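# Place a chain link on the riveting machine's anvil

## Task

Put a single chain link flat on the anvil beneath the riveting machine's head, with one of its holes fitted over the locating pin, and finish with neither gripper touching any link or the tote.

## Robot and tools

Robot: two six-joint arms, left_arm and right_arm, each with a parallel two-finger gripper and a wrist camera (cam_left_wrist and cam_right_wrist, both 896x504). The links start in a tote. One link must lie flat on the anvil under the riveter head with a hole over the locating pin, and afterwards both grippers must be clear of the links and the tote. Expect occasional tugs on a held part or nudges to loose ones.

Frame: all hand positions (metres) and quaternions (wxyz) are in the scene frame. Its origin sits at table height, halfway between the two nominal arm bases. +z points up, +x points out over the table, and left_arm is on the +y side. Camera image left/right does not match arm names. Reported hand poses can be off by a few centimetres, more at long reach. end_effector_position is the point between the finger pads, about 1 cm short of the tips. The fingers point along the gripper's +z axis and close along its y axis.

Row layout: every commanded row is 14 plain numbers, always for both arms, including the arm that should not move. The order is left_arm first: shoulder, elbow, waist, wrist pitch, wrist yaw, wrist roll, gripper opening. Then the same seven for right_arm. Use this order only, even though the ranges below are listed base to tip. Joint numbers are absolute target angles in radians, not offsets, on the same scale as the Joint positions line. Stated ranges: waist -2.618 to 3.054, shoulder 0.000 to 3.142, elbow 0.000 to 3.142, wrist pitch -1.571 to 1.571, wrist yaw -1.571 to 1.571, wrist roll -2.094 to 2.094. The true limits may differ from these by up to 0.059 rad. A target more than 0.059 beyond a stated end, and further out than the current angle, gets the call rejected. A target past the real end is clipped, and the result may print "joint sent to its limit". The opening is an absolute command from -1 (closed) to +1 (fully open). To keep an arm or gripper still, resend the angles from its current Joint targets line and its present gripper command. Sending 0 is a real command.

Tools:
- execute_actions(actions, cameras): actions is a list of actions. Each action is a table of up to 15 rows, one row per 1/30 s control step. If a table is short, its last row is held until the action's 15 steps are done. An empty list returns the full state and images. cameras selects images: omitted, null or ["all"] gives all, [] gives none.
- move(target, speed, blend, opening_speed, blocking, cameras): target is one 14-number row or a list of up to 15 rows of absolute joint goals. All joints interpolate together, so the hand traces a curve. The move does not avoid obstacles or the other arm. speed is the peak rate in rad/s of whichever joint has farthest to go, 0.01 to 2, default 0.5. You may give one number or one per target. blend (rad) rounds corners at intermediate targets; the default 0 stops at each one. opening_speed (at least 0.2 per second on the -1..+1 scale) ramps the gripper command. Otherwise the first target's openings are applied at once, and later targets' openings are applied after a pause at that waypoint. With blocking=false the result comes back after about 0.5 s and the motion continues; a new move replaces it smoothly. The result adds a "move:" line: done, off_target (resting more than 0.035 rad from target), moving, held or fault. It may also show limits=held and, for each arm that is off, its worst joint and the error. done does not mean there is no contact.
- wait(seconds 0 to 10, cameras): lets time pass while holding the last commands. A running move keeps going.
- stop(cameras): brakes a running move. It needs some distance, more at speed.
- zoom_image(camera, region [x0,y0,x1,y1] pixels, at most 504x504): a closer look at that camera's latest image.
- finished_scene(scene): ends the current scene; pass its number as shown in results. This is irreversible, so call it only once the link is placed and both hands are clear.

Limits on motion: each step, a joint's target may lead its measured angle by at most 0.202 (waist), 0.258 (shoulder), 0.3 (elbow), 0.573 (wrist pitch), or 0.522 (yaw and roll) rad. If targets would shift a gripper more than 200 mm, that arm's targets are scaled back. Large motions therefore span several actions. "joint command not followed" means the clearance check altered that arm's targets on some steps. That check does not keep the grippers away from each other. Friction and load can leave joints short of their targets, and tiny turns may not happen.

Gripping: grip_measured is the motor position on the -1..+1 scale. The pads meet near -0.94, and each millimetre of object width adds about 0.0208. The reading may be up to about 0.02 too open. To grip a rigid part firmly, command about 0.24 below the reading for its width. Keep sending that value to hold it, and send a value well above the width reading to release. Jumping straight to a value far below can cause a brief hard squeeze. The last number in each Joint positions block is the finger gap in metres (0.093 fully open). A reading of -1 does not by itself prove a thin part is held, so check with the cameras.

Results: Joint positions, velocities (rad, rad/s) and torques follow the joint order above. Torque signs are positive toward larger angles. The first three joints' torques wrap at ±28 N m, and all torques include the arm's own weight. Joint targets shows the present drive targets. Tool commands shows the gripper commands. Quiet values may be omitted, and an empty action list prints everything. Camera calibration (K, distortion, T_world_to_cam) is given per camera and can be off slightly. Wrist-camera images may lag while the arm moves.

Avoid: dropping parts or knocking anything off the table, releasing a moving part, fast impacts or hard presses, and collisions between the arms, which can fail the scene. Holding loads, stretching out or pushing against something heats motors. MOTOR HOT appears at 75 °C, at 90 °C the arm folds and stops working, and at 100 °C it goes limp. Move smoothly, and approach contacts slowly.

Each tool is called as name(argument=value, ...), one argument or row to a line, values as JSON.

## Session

execute_actions(
  actions=[],
)

Scene clock: 0.00 s.
left_arm: end_effector_position=(+0.4511, +0.4177, +0.3579) grip_measured=+1.000 end_effector_quat_wxyz=(+0.519, -0.276, +0.707, +0.393) | right_arm: end_effector_position=(+0.1491, -0.1247, +0.2384) grip_measured=+1.000 end_effector_quat_wxyz=(+0.143, -0.544, +0.727, +0.395)
Joint names: [shoulder, elbow, waist, wrist pitch, wrist yaw, wrist roll]
Joint positions: left_arm=[1.801 1.513 0.062 0.021 -0.961 0.055 0.093] | right_arm=[1.391 1.249 0.264 -1.453 -0.867 -1.02 0.093]
Joint velocities: within noise
Joint torques (N m): no reading
Heat: left arm: 33 °C; right arm: 36 °C.
Joint targets: left_arm=[1.785 1.526 0.062 0.031 -0.962 0.054] | right_arm=[1.390 1.253 0.264 -1.455 -0.860 -1.019]
Tool commands: left_gripper/opening=+1.0 right_gripper/opening=+1.0
camera_calibration:
cam_left_wrist: T_world_to_cam=[[0.781625, -0.5607, -0.273274, -0.0235916], [-0.515772, -0.334608, -0.788681, 0.691607], [0.350774, 0.757399, -0.550731, -0.198832], [0, 0, 0, 1]] pos_world=[0.444896, 0.368784, 0.429507]
cam_right_wrist: T_world_to_cam=[[0.907763, -0.106351, -0.405777, -0.0521676], [-0.245709, -0.918822, -0.308857, 0.0342317], [-0.33999, 0.380072, -0.860205, 0.378756], [0, 0, 0, 1]] pos_world=[0.18454, -0.11805, 0.315212]

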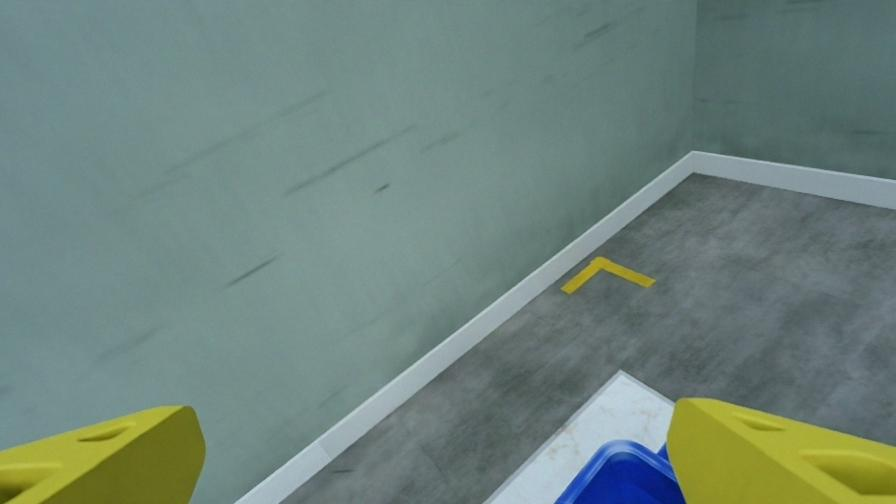

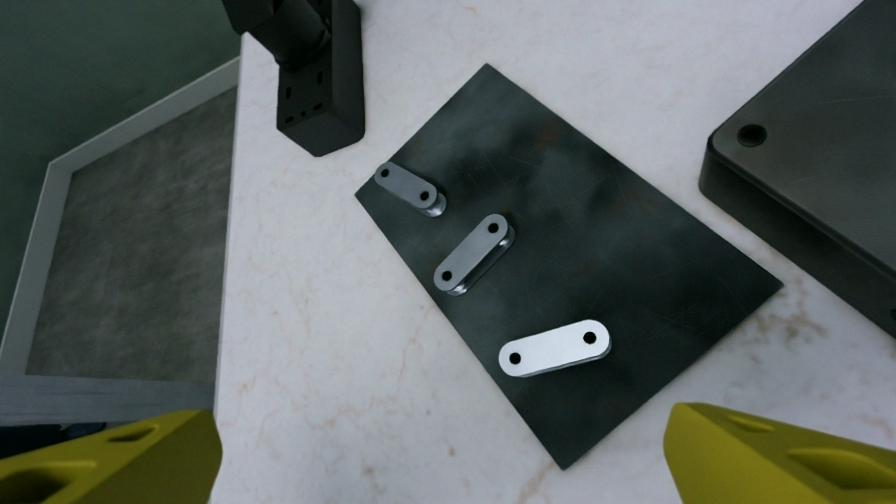

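move(
  target=[1.785, 1.526, 0.062, 0.031, -0.962, 0.054, 1, 1.1, 1.25, 0.62, -0.65, 0.0, 0.0, 1],
  speed=0.8,
)

Scene clock: 18.60 s.
left_arm: end_effector_position=(+0.4511, +0.4177, +0.3579) grip_measured=+1.000 end_effector_quat_wxyz=(+0.519, -0.276, +0.707, +0.393) | right_arm: end_effector_position=(+0.2542, -0.1030, +0.3497) grip_measured=+1.000 end_effector_quat_wxyz=(+0.483, -0.272, +0.818, +0.158)
Joint positions: left_arm=[1.801 1.513 0.062 0.021 -0.961 0.055 0.093] | right_arm=[1.108 1.249 0.613 -0.647 -0.012 -0.011 0.093]
Joint torques (N m): left_arm=[-12.16 7.65 -0.14 2.12 -0.27 0.04] | right_arm=[-3.93 7.43 0.46 2.18 0.09 0.21]
Joint targets: left_arm=[1.785 1.526 0.062 0.031 -0.962 0.054] | right_arm=[1.100 1.250 0.620 -0.650 0.000 0.000]
move: done
camera_calibration:
cam_left_wrist: T_world_to_cam=[[0.781625, -0.5607, -0.273274, -0.0235916], [-0.515772, -0.334608, -0.788681, 0.691607], [0.350774, 0.757399, -0.550731, -0.198832], [0, 0, 0, 1]]
cam_right_wrist: T_world_to_cam=[[0.586473, -0.80983, 0.0150096, -0.237968], [-0.645973, -0.478828, -0.59451, 0.361348], [0.488639, 0.338968, -0.803948, 0.267437], [0, 0, 0, 1]]

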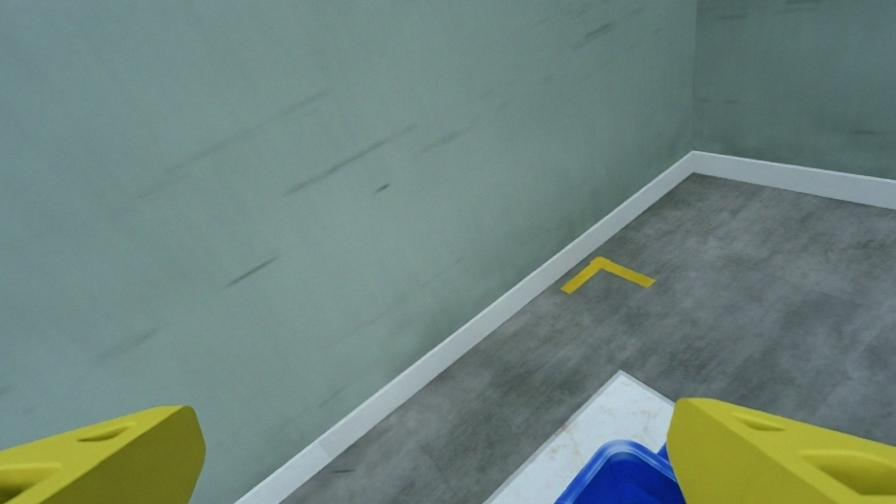

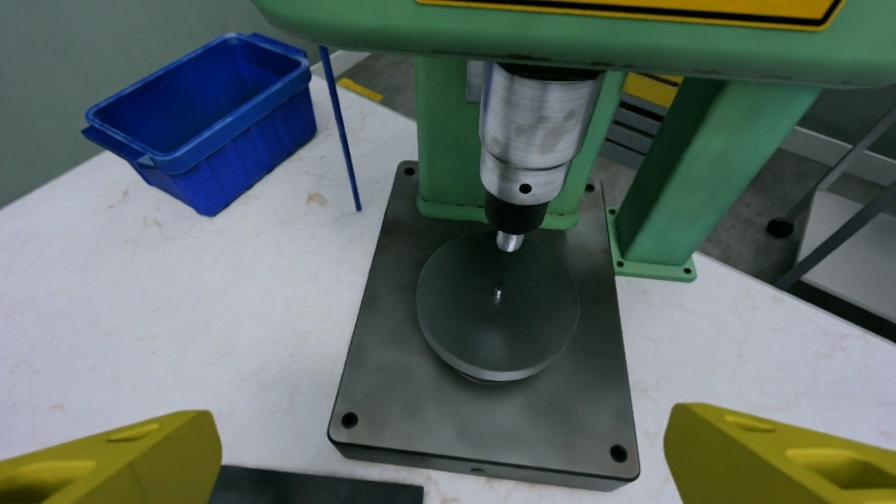

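move(
  target=[
    [1.45, 0.55, 0.30, 0.86, -0.3, 0.0, -0.5, 1.215, 0.955, 1.0, -0.5, 0.25, 0.30, 1],
    [1.45, 0.55, 0.25, 0.86, 1.10, 0.0, -0.5, 1.331, 0.659, 1.628, -0.344, 0.737, 0.826, 1],
    [1.96, 0.54, 0.10, 1.38, 1.10, 0.0, -0.5, 1.331, 0.659, 1.628, -0.344, 0.737, 0.826, 1],
  ],
  speed=0.8,
  opening_speed=1.0,
  blend=[0.15, 0.15, 0],
)

Scene clock: 162.60 s.
left_arm: end_effector_position=(+0.3413, +0.1415, +0.1617) grip_measured=-0.498 end_effector_quat_wxyz=(+0.605, +0.333, +0.634, -0.347) | right_arm: end_effector_position=(+0.0670, -0.0063, +0.1268) grip_measured=+1.000 end_effector_quat_wxyz=(+0.413, -0.261, +0.862, +0.136)
Joint positions: left_arm=[1.955 0.544 0.105 1.354 1.088 0.014 0.021] | right_arm=[1.316 0.673 1.621 -0.345 0.73 0.816 0.093]
Joint torques (N m): left_arm=[-7.88 3.22 -0.54 2.15 0.04 -0.06] | right_arm=[-3.34 5.65 0.43 1.46 0.53 0.19]
Heat: left arm: 47 °C; right arm: 41 °C.
Joint targets: left_arm=[1.960 0.540 0.100 1.380 1.100 0.000] | right_arm=[1.331 0.659 1.628 -0.344 0.737 0.826]
move: done
camera_calibration:
cam_left_wrist: T_world_to_cam=[[-0.857094, -0.514328, 0.0292722, 0.357548], [-0.255297, 0.374709, -0.891301, 0.215086], [0.447452, -0.771401, -0.452467, 0.108335], [0, 0, 0, 1]]
cam_right_wrist: T_world_to_cam=[[0.553187, -0.833037, -0.00574861, -0.0418442], [-0.744153, -0.491037, -0.452899, 0.142713], [0.374459, 0.254816, -0.891543, 0.165192], [0, 0, 0, 1]]

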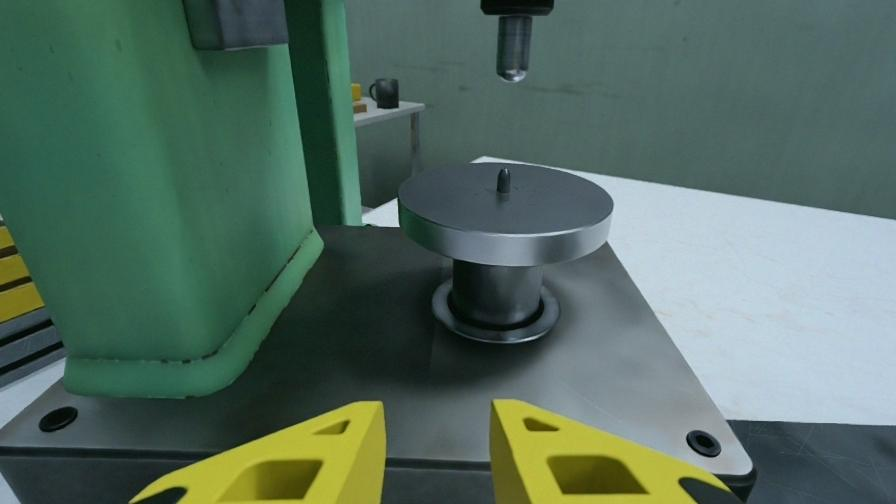

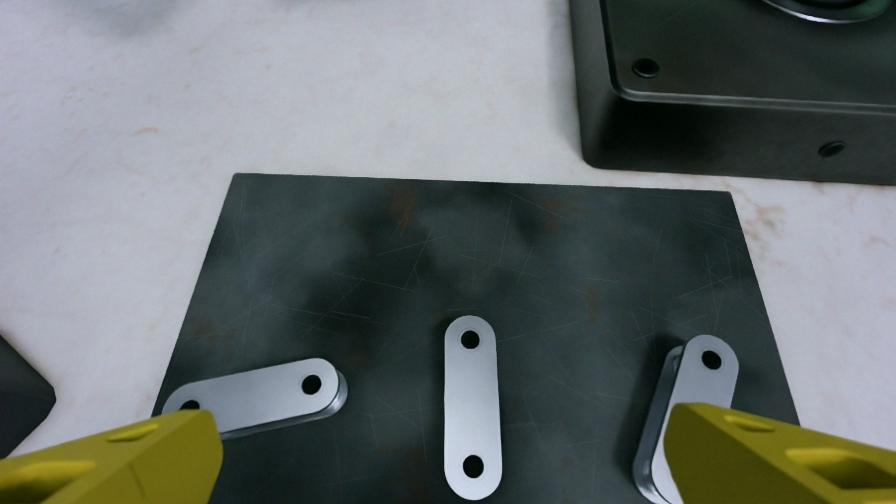

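move(
  target=[1.96, 0.54, 0.10, 1.38, 1.10, 0.0, -0.5, 1.4186, 0.548, 1.589, -0.17, 0.711, 0.796, -0.1],
  speed=0.3,
  opening_speed=1.0,
)

Scene clock: 199.17 s.
left_arm: end_effector_position=(+0.3412, +0.1415, +0.1619) grip_measured=-0.498 end_effector_quat_wxyz=(+0.606, +0.334, +0.634, -0.347) | right_arm: end_effector_position=(+0.0741, -0.0152, +0.0837) grip_measured=-0.097 end_effector_quat_wxyz=(+0.411, -0.261, +0.866, +0.117)
Joint positions: left_arm=[1.955 0.544 0.105 1.355 1.089 0.014 0.021] | right_arm=[1.405 0.559 1.597 -0.172 0.727 0.806 0.041]
Joint torques (N m): left_arm=[-7.91 3.22 -0.51 2.14 0.04 -0.06] | right_arm=[-3.7 5.3 -0.95 1.44 0.27 -0.03]
Joint targets: left_arm=[1.960 0.540 0.100 1.380 1.100 0.000] | right_arm=[1.418 0.548 1.589 -0.170 0.711 0.796]
move: done
camera_calibration:
cam_left_wrist: T_world_to_cam=[[-0.857322, -0.514004, 0.0282545, 0.357684], [-0.254136, 0.374873, -0.891563, 0.214868], [0.447675, -0.771538, -0.452014, 0.108279], [0, 0, 0, 1]]
cam_right_wrist: T_world_to_cam=[[0.539056, -0.841891, 0.0252484, -0.0550714], [-0.75106, -0.494033, -0.437995, 0.123385], [0.381218, 0.217141, -0.898623, 0.125907], [0, 0, 0, 1]]

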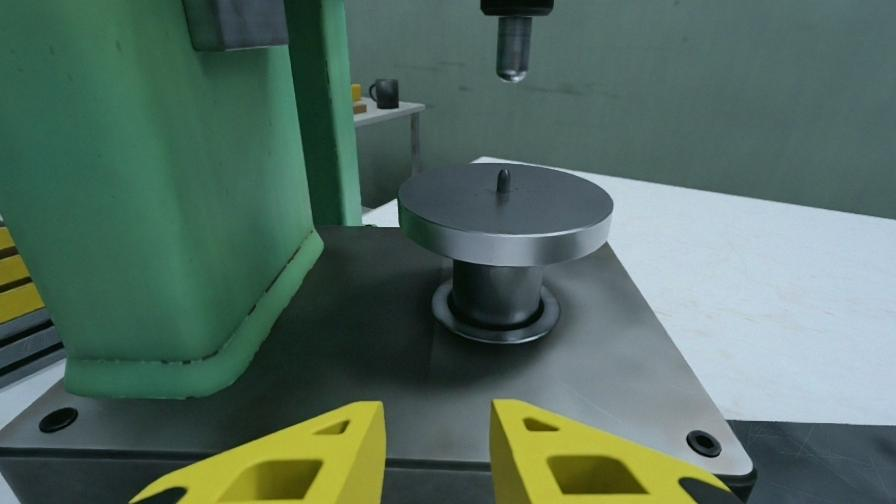

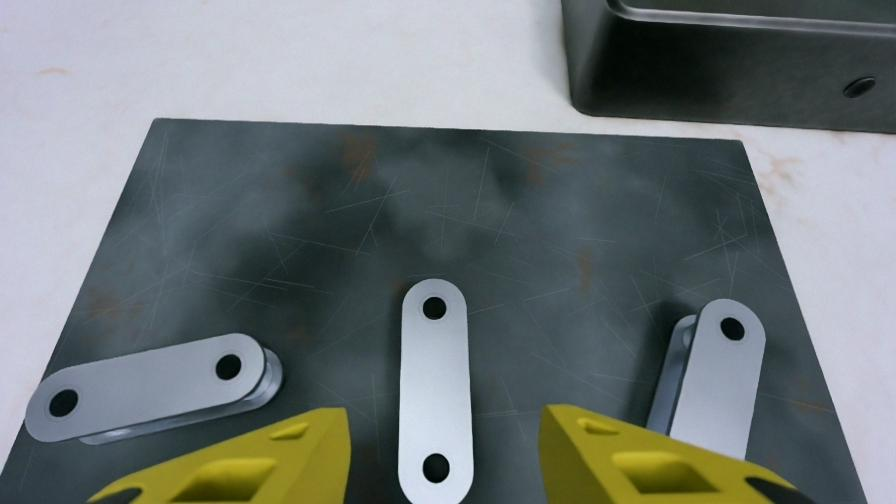

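move(
  target=[1.96, 0.54, 0.10, 1.38, 1.10, 0.0, -0.5, 1.578, 0.460, 1.614, 0.070, 0.738, 0.826, -0.1],
  speed=0.3,
  cameras=["cam_right_wrist"],
)

Scene clock: 229.93 s.
left_arm: end_effector_position=(+0.3412, +0.1415, +0.1619) grip_measured=-0.498 end_effector_quat_wxyz=(+0.606, +0.334, +0.634, -0.347) | right_arm: end_effector_position=(+0.0719, -0.0155, +0.0406) grip_measured=-0.097 end_effector_quat_wxyz=(+0.410, -0.262, +0.866, +0.117)
Joint positions: left_arm=[1.955 0.544 0.105 1.355 1.089 0.014 0.021] | right_arm=[1.563 0.47 1.606 0.068 0.731 0.816 0.041]
Joint torques (N m): left_arm=[-7.88 3.23 -0.51 2.14 0.04 -0.06] | right_arm=[-4.19 4.45 0.5 1.44 0.53 0.2]
Heat: left arm: 41 °C; right arm: 39 °C.
Joint targets: left_arm=[1.960 0.540 0.100 1.380 1.100 0.000] | right_arm=[1.578 0.460 1.614 0.070 0.738 0.826]
move: done
camera_calibration:
cam_right_wrist: T_world_to_cam=[[0.540512, -0.840932, 0.0260801, -0.0531509], [-0.750325, -0.495834, -0.437221, 0.102521], [0.380604, 0.216754, -0.898976, 0.088108], [0, 0, 0, 1]]
Images, in order: cam_right_wrist.

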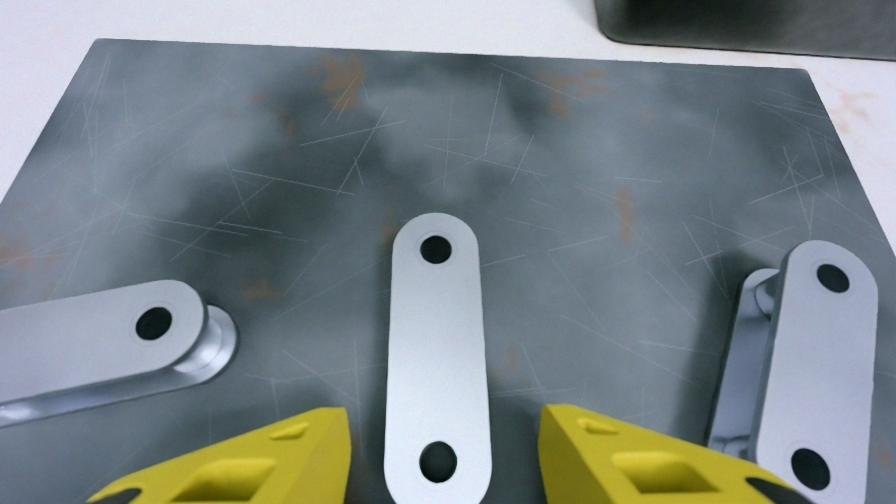

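move(
  target=[1.96, 0.54, 0.10, 1.38, 1.10, 0.0, -0.5, 1.666, 0.4388, 1.618, 0.1774, 0.740, 0.828, -0.1],
  speed=0.15,
  cameras=["cam_right_wrist"],
)

Scene clock: 253.73 s.
left_arm: end_effector_position=(+0.3412, +0.1415, +0.1619) grip_measured=-0.498 end_effector_quat_wxyz=(+0.606, +0.334, +0.634, -0.347) | right_arm: end_effector_position=(+0.0709, -0.0137, +0.0233) grip_measured=-0.097 end_effector_quat_wxyz=(+0.411, -0.262, +0.865, +0.117)
Joint positions: left_arm=[1.955 0.544 0.105 1.355 1.089 0.014 0.021] | right_arm=[1.649 0.449 1.61 0.175 0.733 0.818 0.041]
Joint torques (N m): left_arm=[-7.9 3.25 -0.54 2.14 0.03 -0.05] | right_arm=[-4.41 3.96 0.49 1.38 0.54 0.18]
Joint targets: left_arm=[1.960 0.540 0.100 1.380 1.100 0.000] | right_arm=[1.666 0.439 1.618 0.177 0.740 0.828]
move: done
camera_calibration:
cam_right_wrist: T_world_to_cam=[[0.541845, -0.840094, 0.0254239, -0.0507927], [-0.749161, -0.496466, -0.438497, 0.0950553], [0.381, 0.218551, -0.898373, 0.0725298], [0, 0, 0, 1]]
Images, in order: cam_right_wrist.

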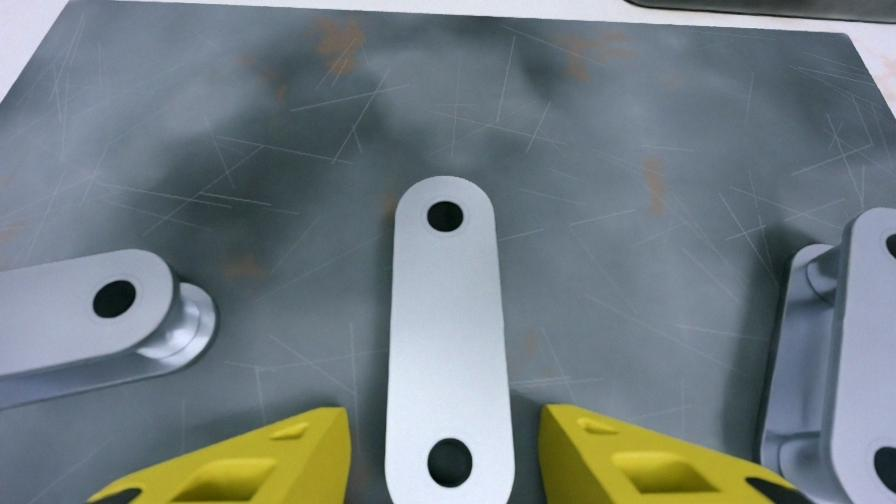

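move(
  target=[1.96, 0.54, 0.10, 1.38, 1.10, 0.0, -0.5, 1.666, 0.4388, 1.618, 0.1774, 0.740, 0.828, -0.72],
  opening_speed=0.4,
  cameras=["cam_right_wrist"],
)

Scene clock: 258.90 s.
left_arm: end_effector_position=(+0.3412, +0.1415, +0.1619) grip_measured=-0.498 end_effector_quat_wxyz=(+0.606, +0.334, +0.634, -0.347) | right_arm: end_effector_position=(+0.0711, -0.0136, +0.0235) grip_measured=-0.586 end_effector_quat_wxyz=(+0.411, -0.262, +0.865, +0.118)
Joint positions: left_arm=[1.955 0.544 0.105 1.355 1.089 0.014 0.021] | right_arm=[1.649 0.449 1.61 0.176 0.734 0.818 0.017]
Joint torques (N m): left_arm=[-7.87 3.26 -0.54 2.15 0.03 -0.07] | right_arm=[-4.41 3.95 0.5 1.4 0.53 0.18]
Joint targets: left_arm=[1.960 0.540 0.100 1.380 1.100 0.000] | right_arm=[1.666 0.439 1.618 0.178 0.740 0.828]
move: done
camera_calibration:
cam_right_wrist: T_world_to_cam=[[0.541123, -0.840583, 0.0246259, -0.0506962], [-0.749242, -0.495207, -0.43978, 0.0953778], [0.381866, 0.219524, -0.897768, 0.0725913], [0, 0, 0, 1]]
Images, in order: cam_right_wrist.

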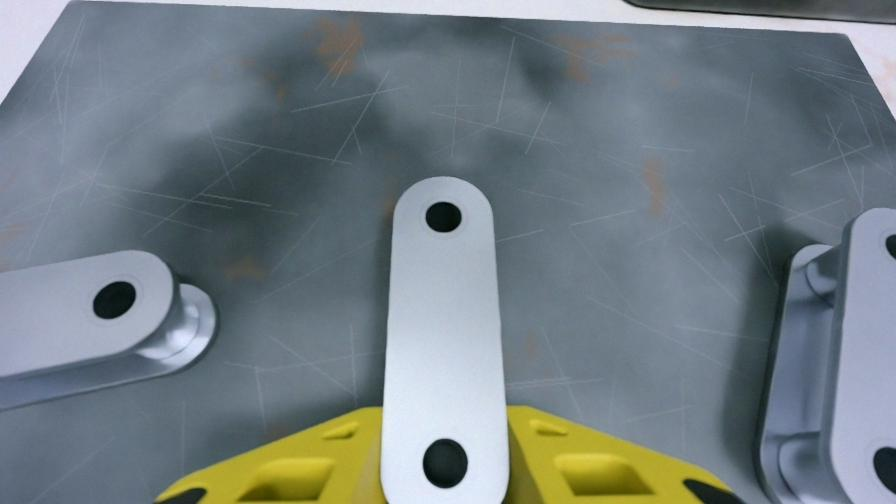

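move(
  target=[
    [1.96, 0.54, 0.10, 1.38, 1.10, 0.0, -0.5, 1.548, 0.462, 1.614, 0.058, 0.738, 0.826, -0.72],
    [1.96, 0.54, 0.10, 1.38, 1.10, 0.0, -0.5, 1.395, 0.555, 1.60, -0.175, 0.727, 0.815, -0.72],
    [1.96, 0.54, 0.10, 1.38, 1.10, 0.0, -0.5, 1.174, 0.975, 0.532, -0.482, 0.0, 0.0, -0.72],
  ],
  speed=[0.15, 0.3, 0.5],
  blend=[0.05, 0.1, 0],
)

Scene clock: 291.33 s.
left_arm: end_effector_position=(+0.3412, +0.1415, +0.1619) grip_measured=-0.498 end_effector_quat_wxyz=(+0.606, +0.334, +0.634, -0.347) | right_arm: end_effector_position=(+0.2774, -0.1246, +0.2198) grip_measured=-0.600 end_effector_quat_wxyz=(+0.395, -0.239, +0.881, +0.107)
Joint positions: left_arm=[1.955 0.544 0.105 1.355 1.089 0.014 0.021] | right_arm=[1.192 0.948 0.536 -0.484 0.012 0.011 0.016]
Joint torques (N m): left_arm=[-7.87 3.23 -0.54 2.14 0.04 -0.06] | right_arm=[-6.11 10.02 -0.69 2.05 -0.13 0.01]
Joint targets: left_arm=[1.960 0.540 0.100 1.380 1.100 0.000] | right_arm=[1.174 0.975 0.532 -0.482 0.000 0.000]
move: done
camera_calibration:
cam_left_wrist: T_world_to_cam=[[-0.857333, -0.514005, 0.027912, 0.357745], [-0.253797, 0.374902, -0.891648, 0.214814], [0.447847, -0.771523, -0.451869, 0.10822], [0, 0, 0, 1]]
cam_right_wrist: T_world_to_cam=[[0.497963, -0.867091, 0.0136017, -0.249452], [-0.79121, -0.460694, -0.402179, 0.289033], [0.354992, 0.189508, -0.91546, 0.201986], [0, 0, 0, 1]]

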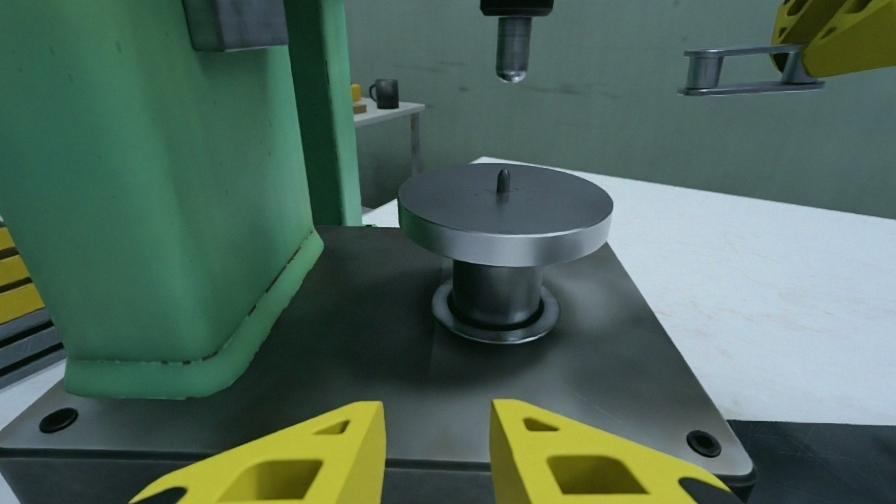

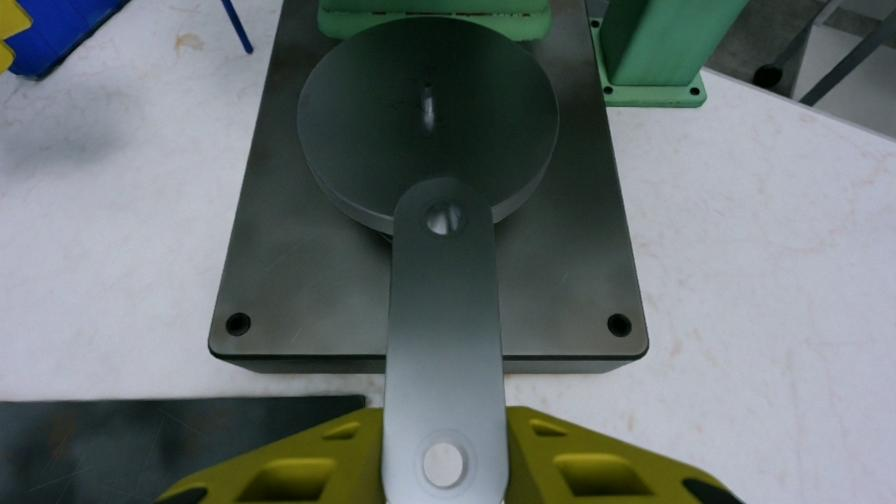

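zoom_image(
  camera="cam_right_wrist",
  region=[370, 50, 490, 170],
)

zoom_image(
  camera="cam_left_wrist",
  region=[400, 20, 860, 260],
)

Scaled by 4.200 from the camera's 896x504 image, which has a finer 1280x720 frame.

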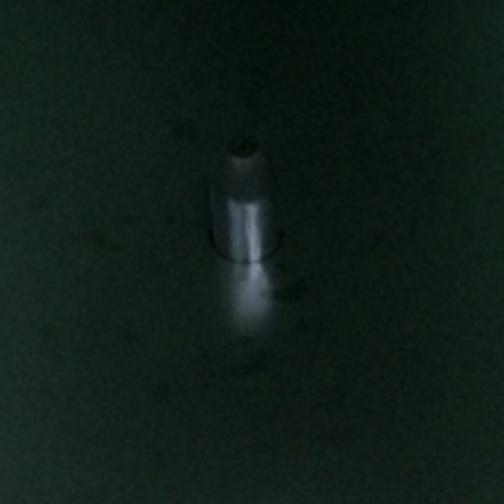

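Scaled by 1.096 from the camera's 896x504 image, which has a finer 1280x720 frame.

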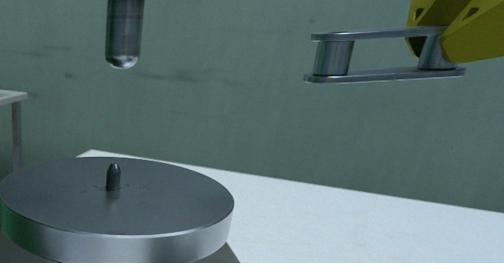

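move(
  target=[1.96, 0.54, 0.10, 1.38, 1.10, 0.0, -0.5, 1.465, 1.018, 0.555, -0.213, 0.0, -0.013, -0.72],
  speed=0.25,
)

zoom_image(
  camera="cam_left_wrist",
  region=[440, 20, 740, 240],
)

zoom_image(
  camera="cam_right_wrist",
  region=[340, 40, 560, 260],
)

Scene clock: 326.10 s.
left_arm: end_effector_position=(+0.3412, +0.1415, +0.1619) grip_measured=-0.498 end_effector_quat_wxyz=(+0.606, +0.334, +0.634, -0.347) | right_arm: end_effector_position=(+0.3301, -0.0869, +0.1858) grip_measured=-0.600 end_effector_quat_wxyz=(+0.407, -0.249, +0.872, +0.111)
Joint positions: left_arm=[1.955 0.544 0.105 1.355 1.089 0.014 0.021] | right_arm=[1.454 0.986 0.547 -0.233 0.011 -0.003 0.016]
Joint torques (N m): left_arm=[-7.88 3.23 -0.54 2.14 0.04 -0.06] | right_arm=[-5.94 10.36 0.47 2.28 -0.14 -0.02]
Heat: left arm: 42 °C; right arm: 44 °C.
Joint targets: left_arm=[1.960 0.540 0.100 1.380 1.100 0.000] | right_arm=[1.465 1.018 0.555 -0.213 0.000 -0.013]
move: done
camera_calibration:
cam_left_wrist: T_world_to_cam=[[-0.857333, -0.514005, 0.027912, 0.357745], [-0.253797, 0.374902, -0.891648, 0.214814], [0.447847, -0.771523, -0.451869, 0.10822], [0, 0, 0, 1]]
cam_right_wrist: T_world_to_cam=[[0.515026, -0.856876, 0.0226073, -0.248981], [-0.769954, -0.47405, -0.427139, 0.330854], [0.376722, 0.202581, -0.903903, 0.136765], [0, 0, 0, 1]]

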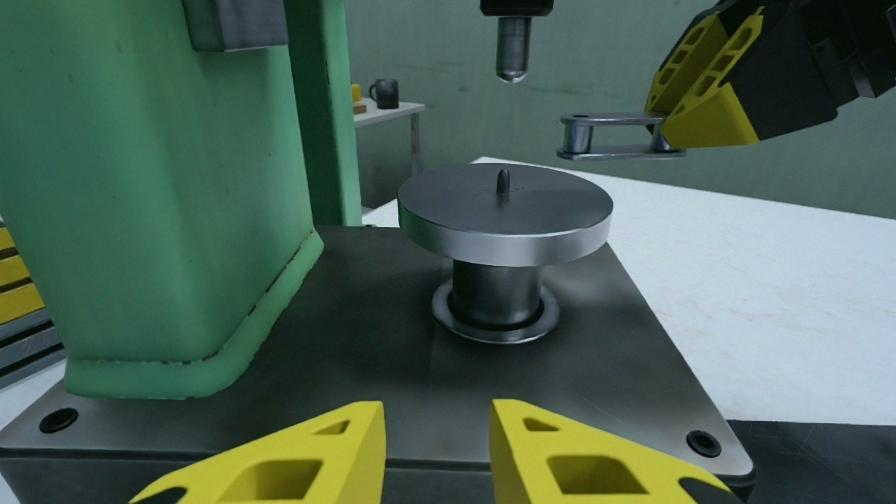

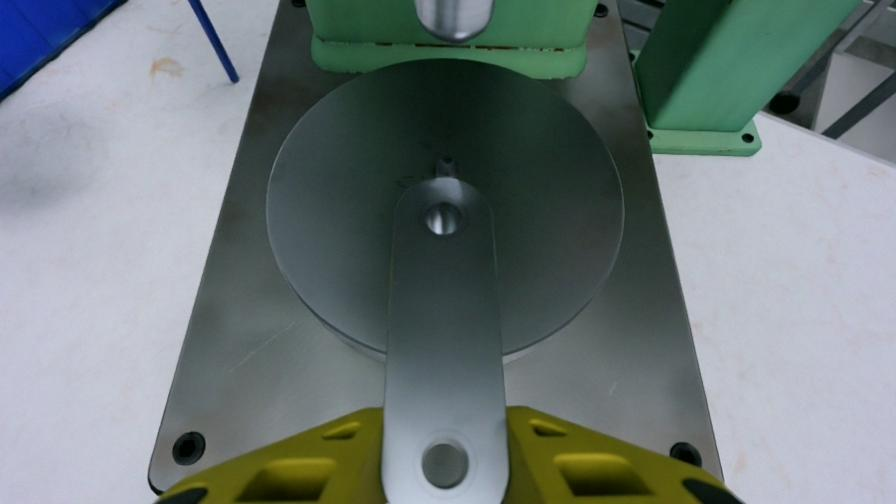

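Scaled by 1.680 from the camera's 896x504 image, which has a finer 1280x720 frame.

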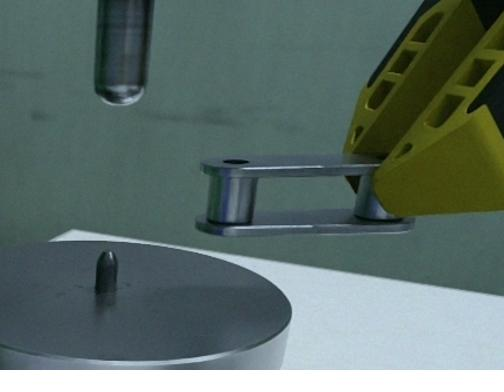

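Scaled by 2.291 from the camera's 896x504 image, which has a finer 1280x720 frame.

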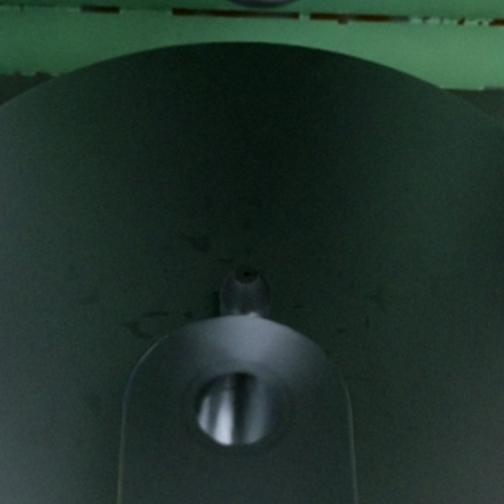

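zoom_image(
  camera="cam_left_wrist",
  region=[550, 90, 700, 175],
)

Scaled by 3.360 from the camera's 896x504 image, which has a finer 1280x720 frame.

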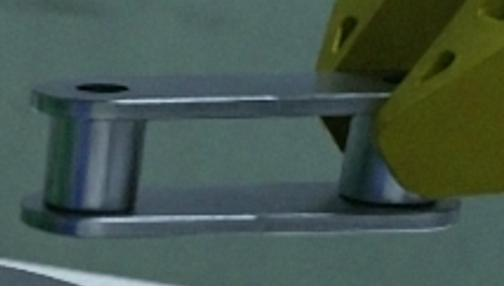

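move(
  target=[1.96, 0.54, 0.10, 1.38, 1.10, 0.0, -0.5, 1.587, 1.108, 0.538, -0.150, 0.0, -0.013, -0.72],
  speed=0.15,
)

zoom_image(
  camera="cam_left_wrist",
  region=[470, 60, 650, 220],
)

zoom_image(
  camera="cam_right_wrist",
  region=[380, 40, 520, 260],
)

Scene clock: 373.30 s.
left_arm: end_effector_position=(+0.3412, +0.1415, +0.1619) grip_measured=-0.498 end_effector_quat_wxyz=(+0.606, +0.334, +0.634, -0.347) | right_arm: end_effector_position=(+0.3597, -0.0685, +0.1878) grip_measured=-0.600 end_effector_quat_wxyz=(+0.422, -0.246, +0.865, +0.115)
Joint positions: left_arm=[1.955 0.544 0.105 1.355 1.089 0.014 0.021] | right_arm=[1.571 1.076 0.547 -0.17 0.011 -0.003 0.016]
Joint torques (N m): left_arm=[-7.91 3.23 -0.5 2.14 0.04 -0.05] | right_arm=[-6.72 10.32 -1.14 2.28 -0.15 -0.03]
Joint targets: left_arm=[1.960 0.540 0.100 1.380 1.100 0.000] | right_arm=[1.587 1.108 0.538 -0.150 0.000 -0.013]
move: done
camera_calibration:
cam_left_wrist: T_world_to_cam=[[-0.857333, -0.514005, 0.027912, 0.357745], [-0.253797, 0.374902, -0.891648, 0.214814], [0.447847, -0.771523, -0.451869, 0.10822], [0, 0, 0, 1]]
cam_right_wrist: T_world_to_cam=[[0.514608, -0.85715, 0.0217581, -0.248088], [-0.756387, -0.465771, -0.459279, 0.364918], [0.403805, 0.219891, -0.888026, 0.112177], [0, 0, 0, 1]]

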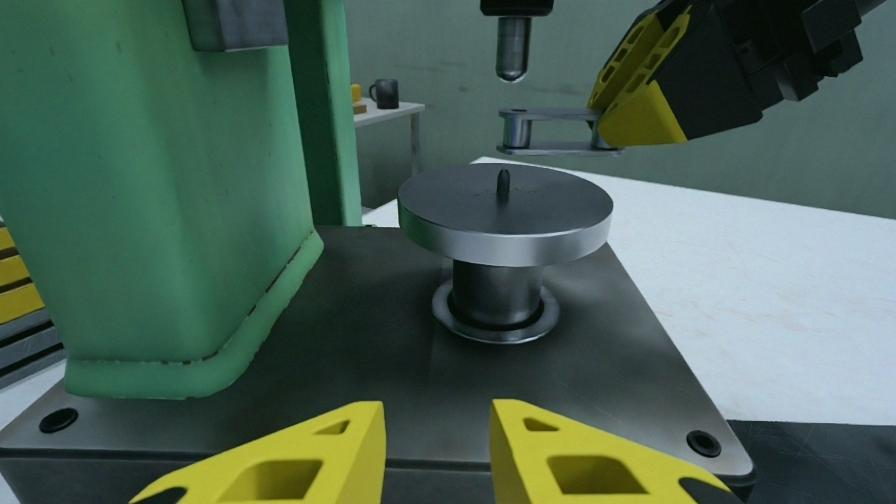

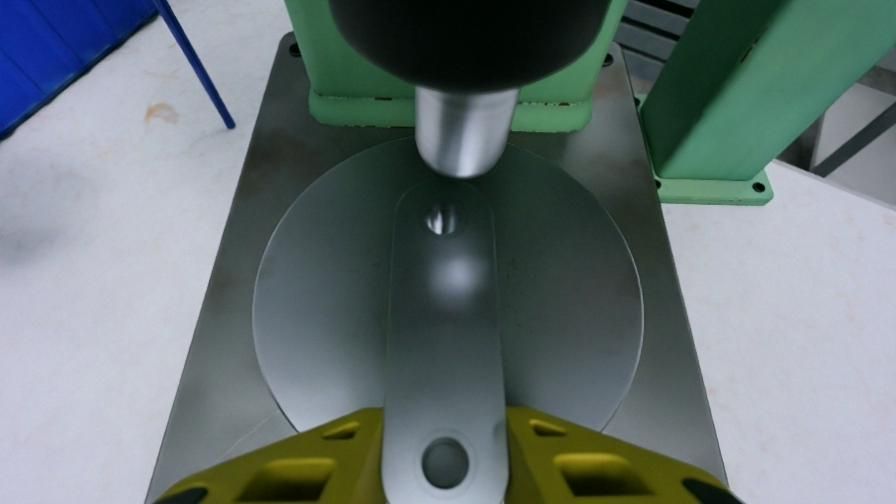

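Scaled by 2.800 from the camera's 896x504 image, which has a finer 1280x720 frame.

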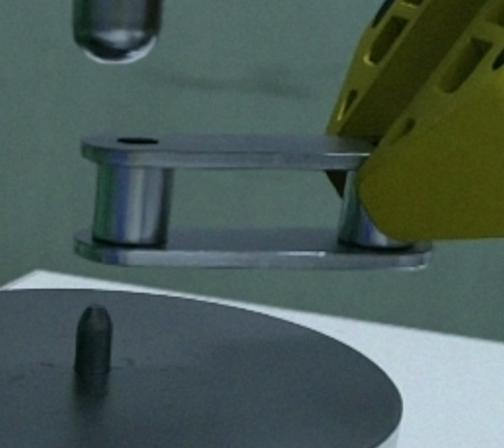

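Scaled by 2.291 from the camera's 896x504 image, which has a finer 1280x720 frame.

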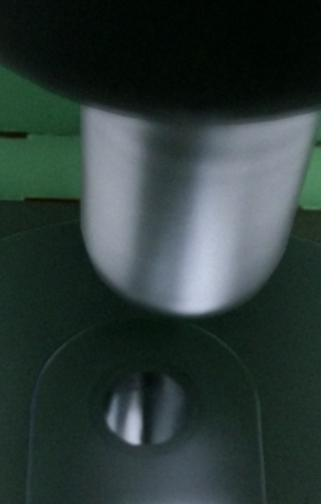

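move(
  target=[1.96, 0.54, 0.10, 1.38, 1.10, 0.0, -0.5, 1.617, 1.116, 0.535, -0.129, 0.0, -0.013, -0.72],
  speed=0.1,
)

zoom_image(
  camera="cam_left_wrist",
  region=[470, 60, 650, 220],
)

zoom_image(
  camera="cam_right_wrist",
  region=[380, 40, 520, 260],
)

Scene clock: 406.87 s.
left_arm: end_effector_position=(+0.3412, +0.1415, +0.1620) grip_measured=-0.498 end_effector_quat_wxyz=(+0.606, +0.334, +0.634, -0.347) | right_arm: end_effector_position=(+0.3661, -0.0671, +0.1822) grip_measured=-0.600 end_effector_quat_wxyz=(+0.422, -0.245, +0.865, +0.114)
Joint positions: left_arm=[1.955 0.544 0.105 1.356 1.089 0.014 0.021] | right_arm=[1.601 1.084 0.543 -0.149 0.011 -0.003 0.016]
Joint torques (N m): left_arm=[-7.87 3.25 -0.57 2.14 0.04 -0.06] | right_arm=[-6.97 10.32 -0.95 2.29 -0.14 -0.04]
Joint targets: left_arm=[1.960 0.540 0.100 1.380 1.100 0.000] | right_arm=[1.617 1.116 0.535 -0.129 0.000 -0.013]
move: done
camera_calibration:
cam_left_wrist: T_world_to_cam=[[-0.857344, -0.514006, 0.0275696, 0.357805], [-0.253458, 0.37493, -0.891732, 0.21476], [0.448019, -0.771509, -0.451723, 0.108161], [0, 0, 0, 1]]
cam_right_wrist: T_world_to_cam=[[0.510564, -0.859557, 0.0220712, -0.248885], [-0.758805, -0.462495, -0.458599, 0.368854], [0.404399, 0.217396, -0.888369, 0.10402], [0, 0, 0, 1]]

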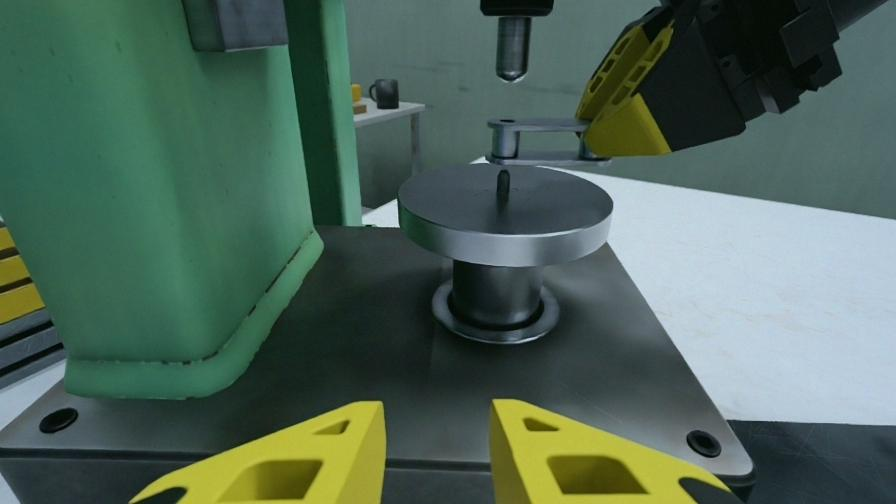

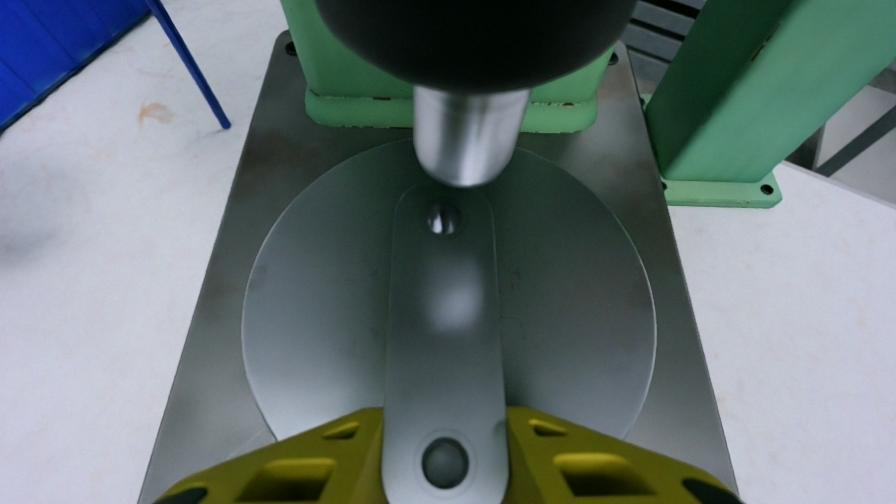

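Scaled by 2.800 from the camera's 896x504 image, which has a finer 1280x720 frame.

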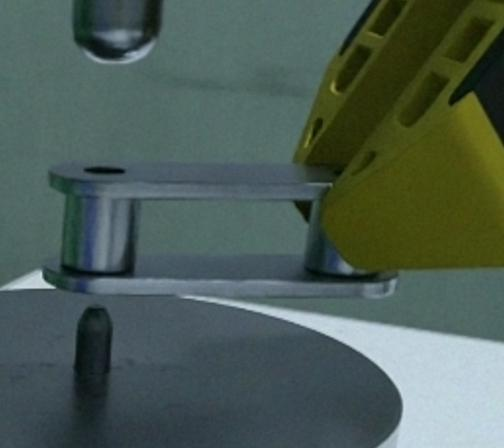

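Scaled by 2.291 from the camera's 896x504 image, which has a finer 1280x720 frame.

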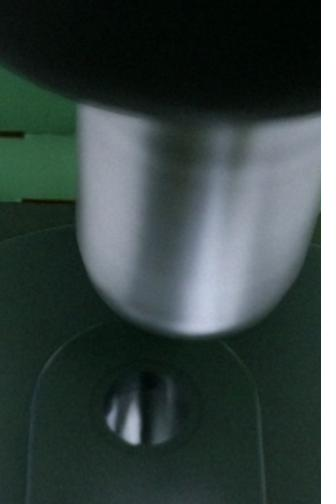

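zoom_image(
  camera="cam_right_wrist",
  region=[390, 80, 550, 240],
)

Scaled by 3.150 from the camera's 896x504 image, which has a finer 1280x720 frame.

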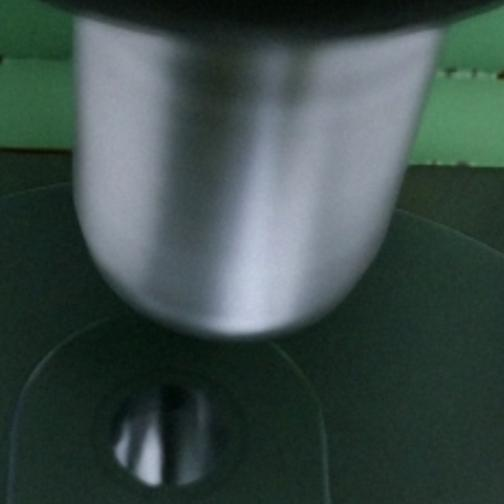

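move(
  target=[1.96, 0.54, 0.10, 1.38, 1.10, 0.0, -0.5, 1.617, 1.116, 0.5285, -0.129, 0.0, -0.013, -0.72],
  speed=0.1,
)

zoom_image(
  camera="cam_right_wrist",
  region=[380, 60, 560, 240],
)

zoom_image(
  camera="cam_left_wrist",
  region=[470, 60, 650, 220],
)

Scene clock: 476.50 s.
left_arm: end_effector_position=(+0.3412, +0.1415, +0.1620) grip_measured=-0.498 end_effector_quat_wxyz=(+0.606, +0.334, +0.634, -0.347) | right_arm: end_effector_position=(+0.3677, -0.0696, +0.1824) grip_measured=-0.600 end_effector_quat_wxyz=(+0.423, -0.242, +0.866, +0.113)
Joint positions: left_arm=[1.955 0.544 0.105 1.356 1.089 0.014 0.021] | right_arm=[1.601 1.084 0.536 -0.148 0.01 -0.003 0.016]
Joint torques (N m): left_arm=[-7.88 3.22 -0.49 2.14 0.04 -0.06] | right_arm=[-6.95 10.33 -0.94 2.28 -0.14 -0.03]
Heat: left arm: 43 °C; right arm: 54 °C.
Joint targets: left_arm=[1.960 0.540 0.100 1.380 1.100 0.000] | right_arm=[1.617 1.116 0.529 -0.129 0.000 -0.013]
move: done
camera_calibration:
cam_left_wrist: T_world_to_cam=[[-0.857344, -0.514006, 0.0275696, 0.357805], [-0.253458, 0.37493, -0.891732, 0.21476], [0.448019, -0.771509, -0.451723, 0.108161], [0, 0, 0, 1]]
cam_right_wrist: T_world_to_cam=[[0.505226, -0.862711, 0.021823, -0.250025], [-0.761409, -0.457518, -0.459275, 0.370445], [0.406206, 0.215422, -0.888026, 0.103161], [0, 0, 0, 1]]

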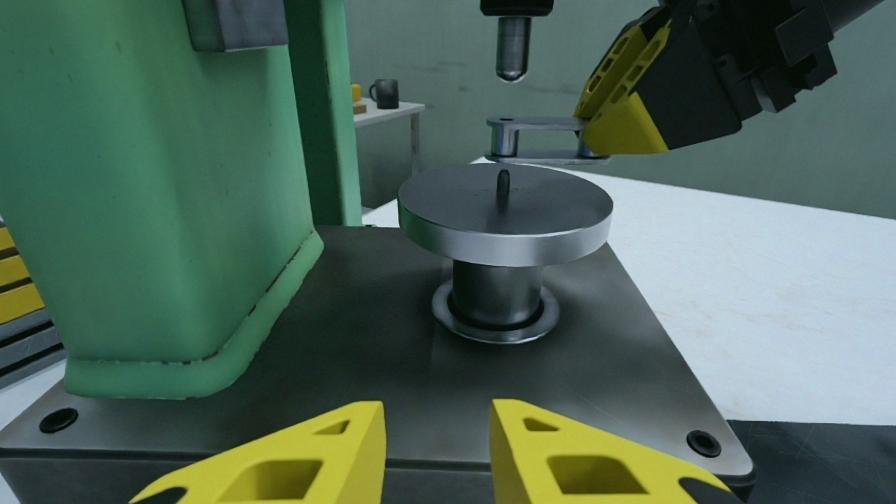

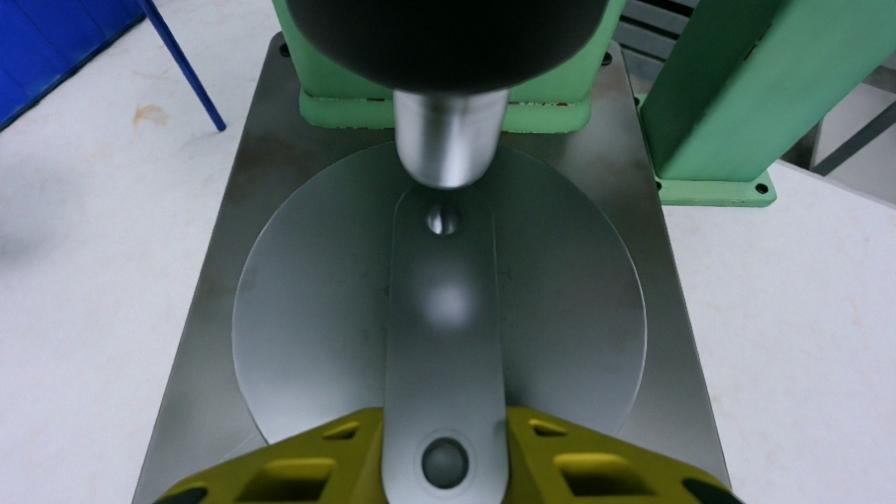

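Scaled by 2.800 from the camera's 896x504 image, which has a finer 1280x720 frame.

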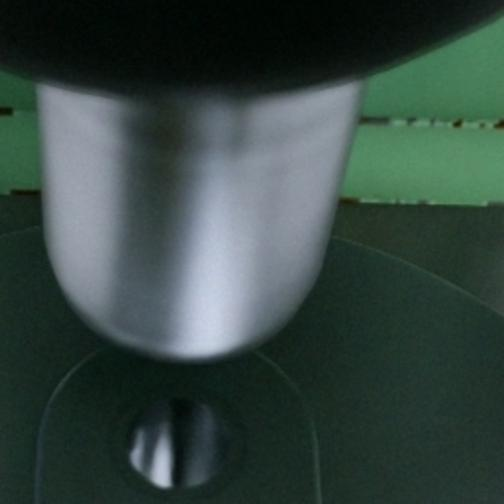

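Scaled by 2.800 from the camera's 896x504 image, which has a finer 1280x720 frame.

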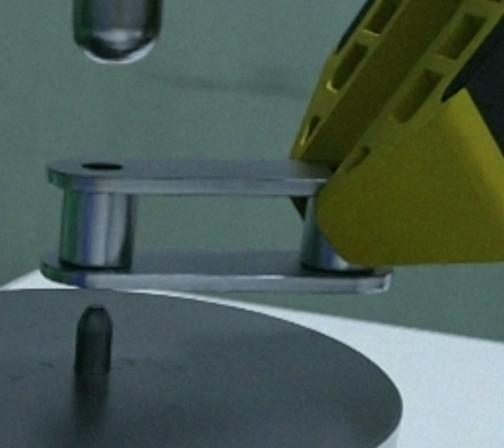

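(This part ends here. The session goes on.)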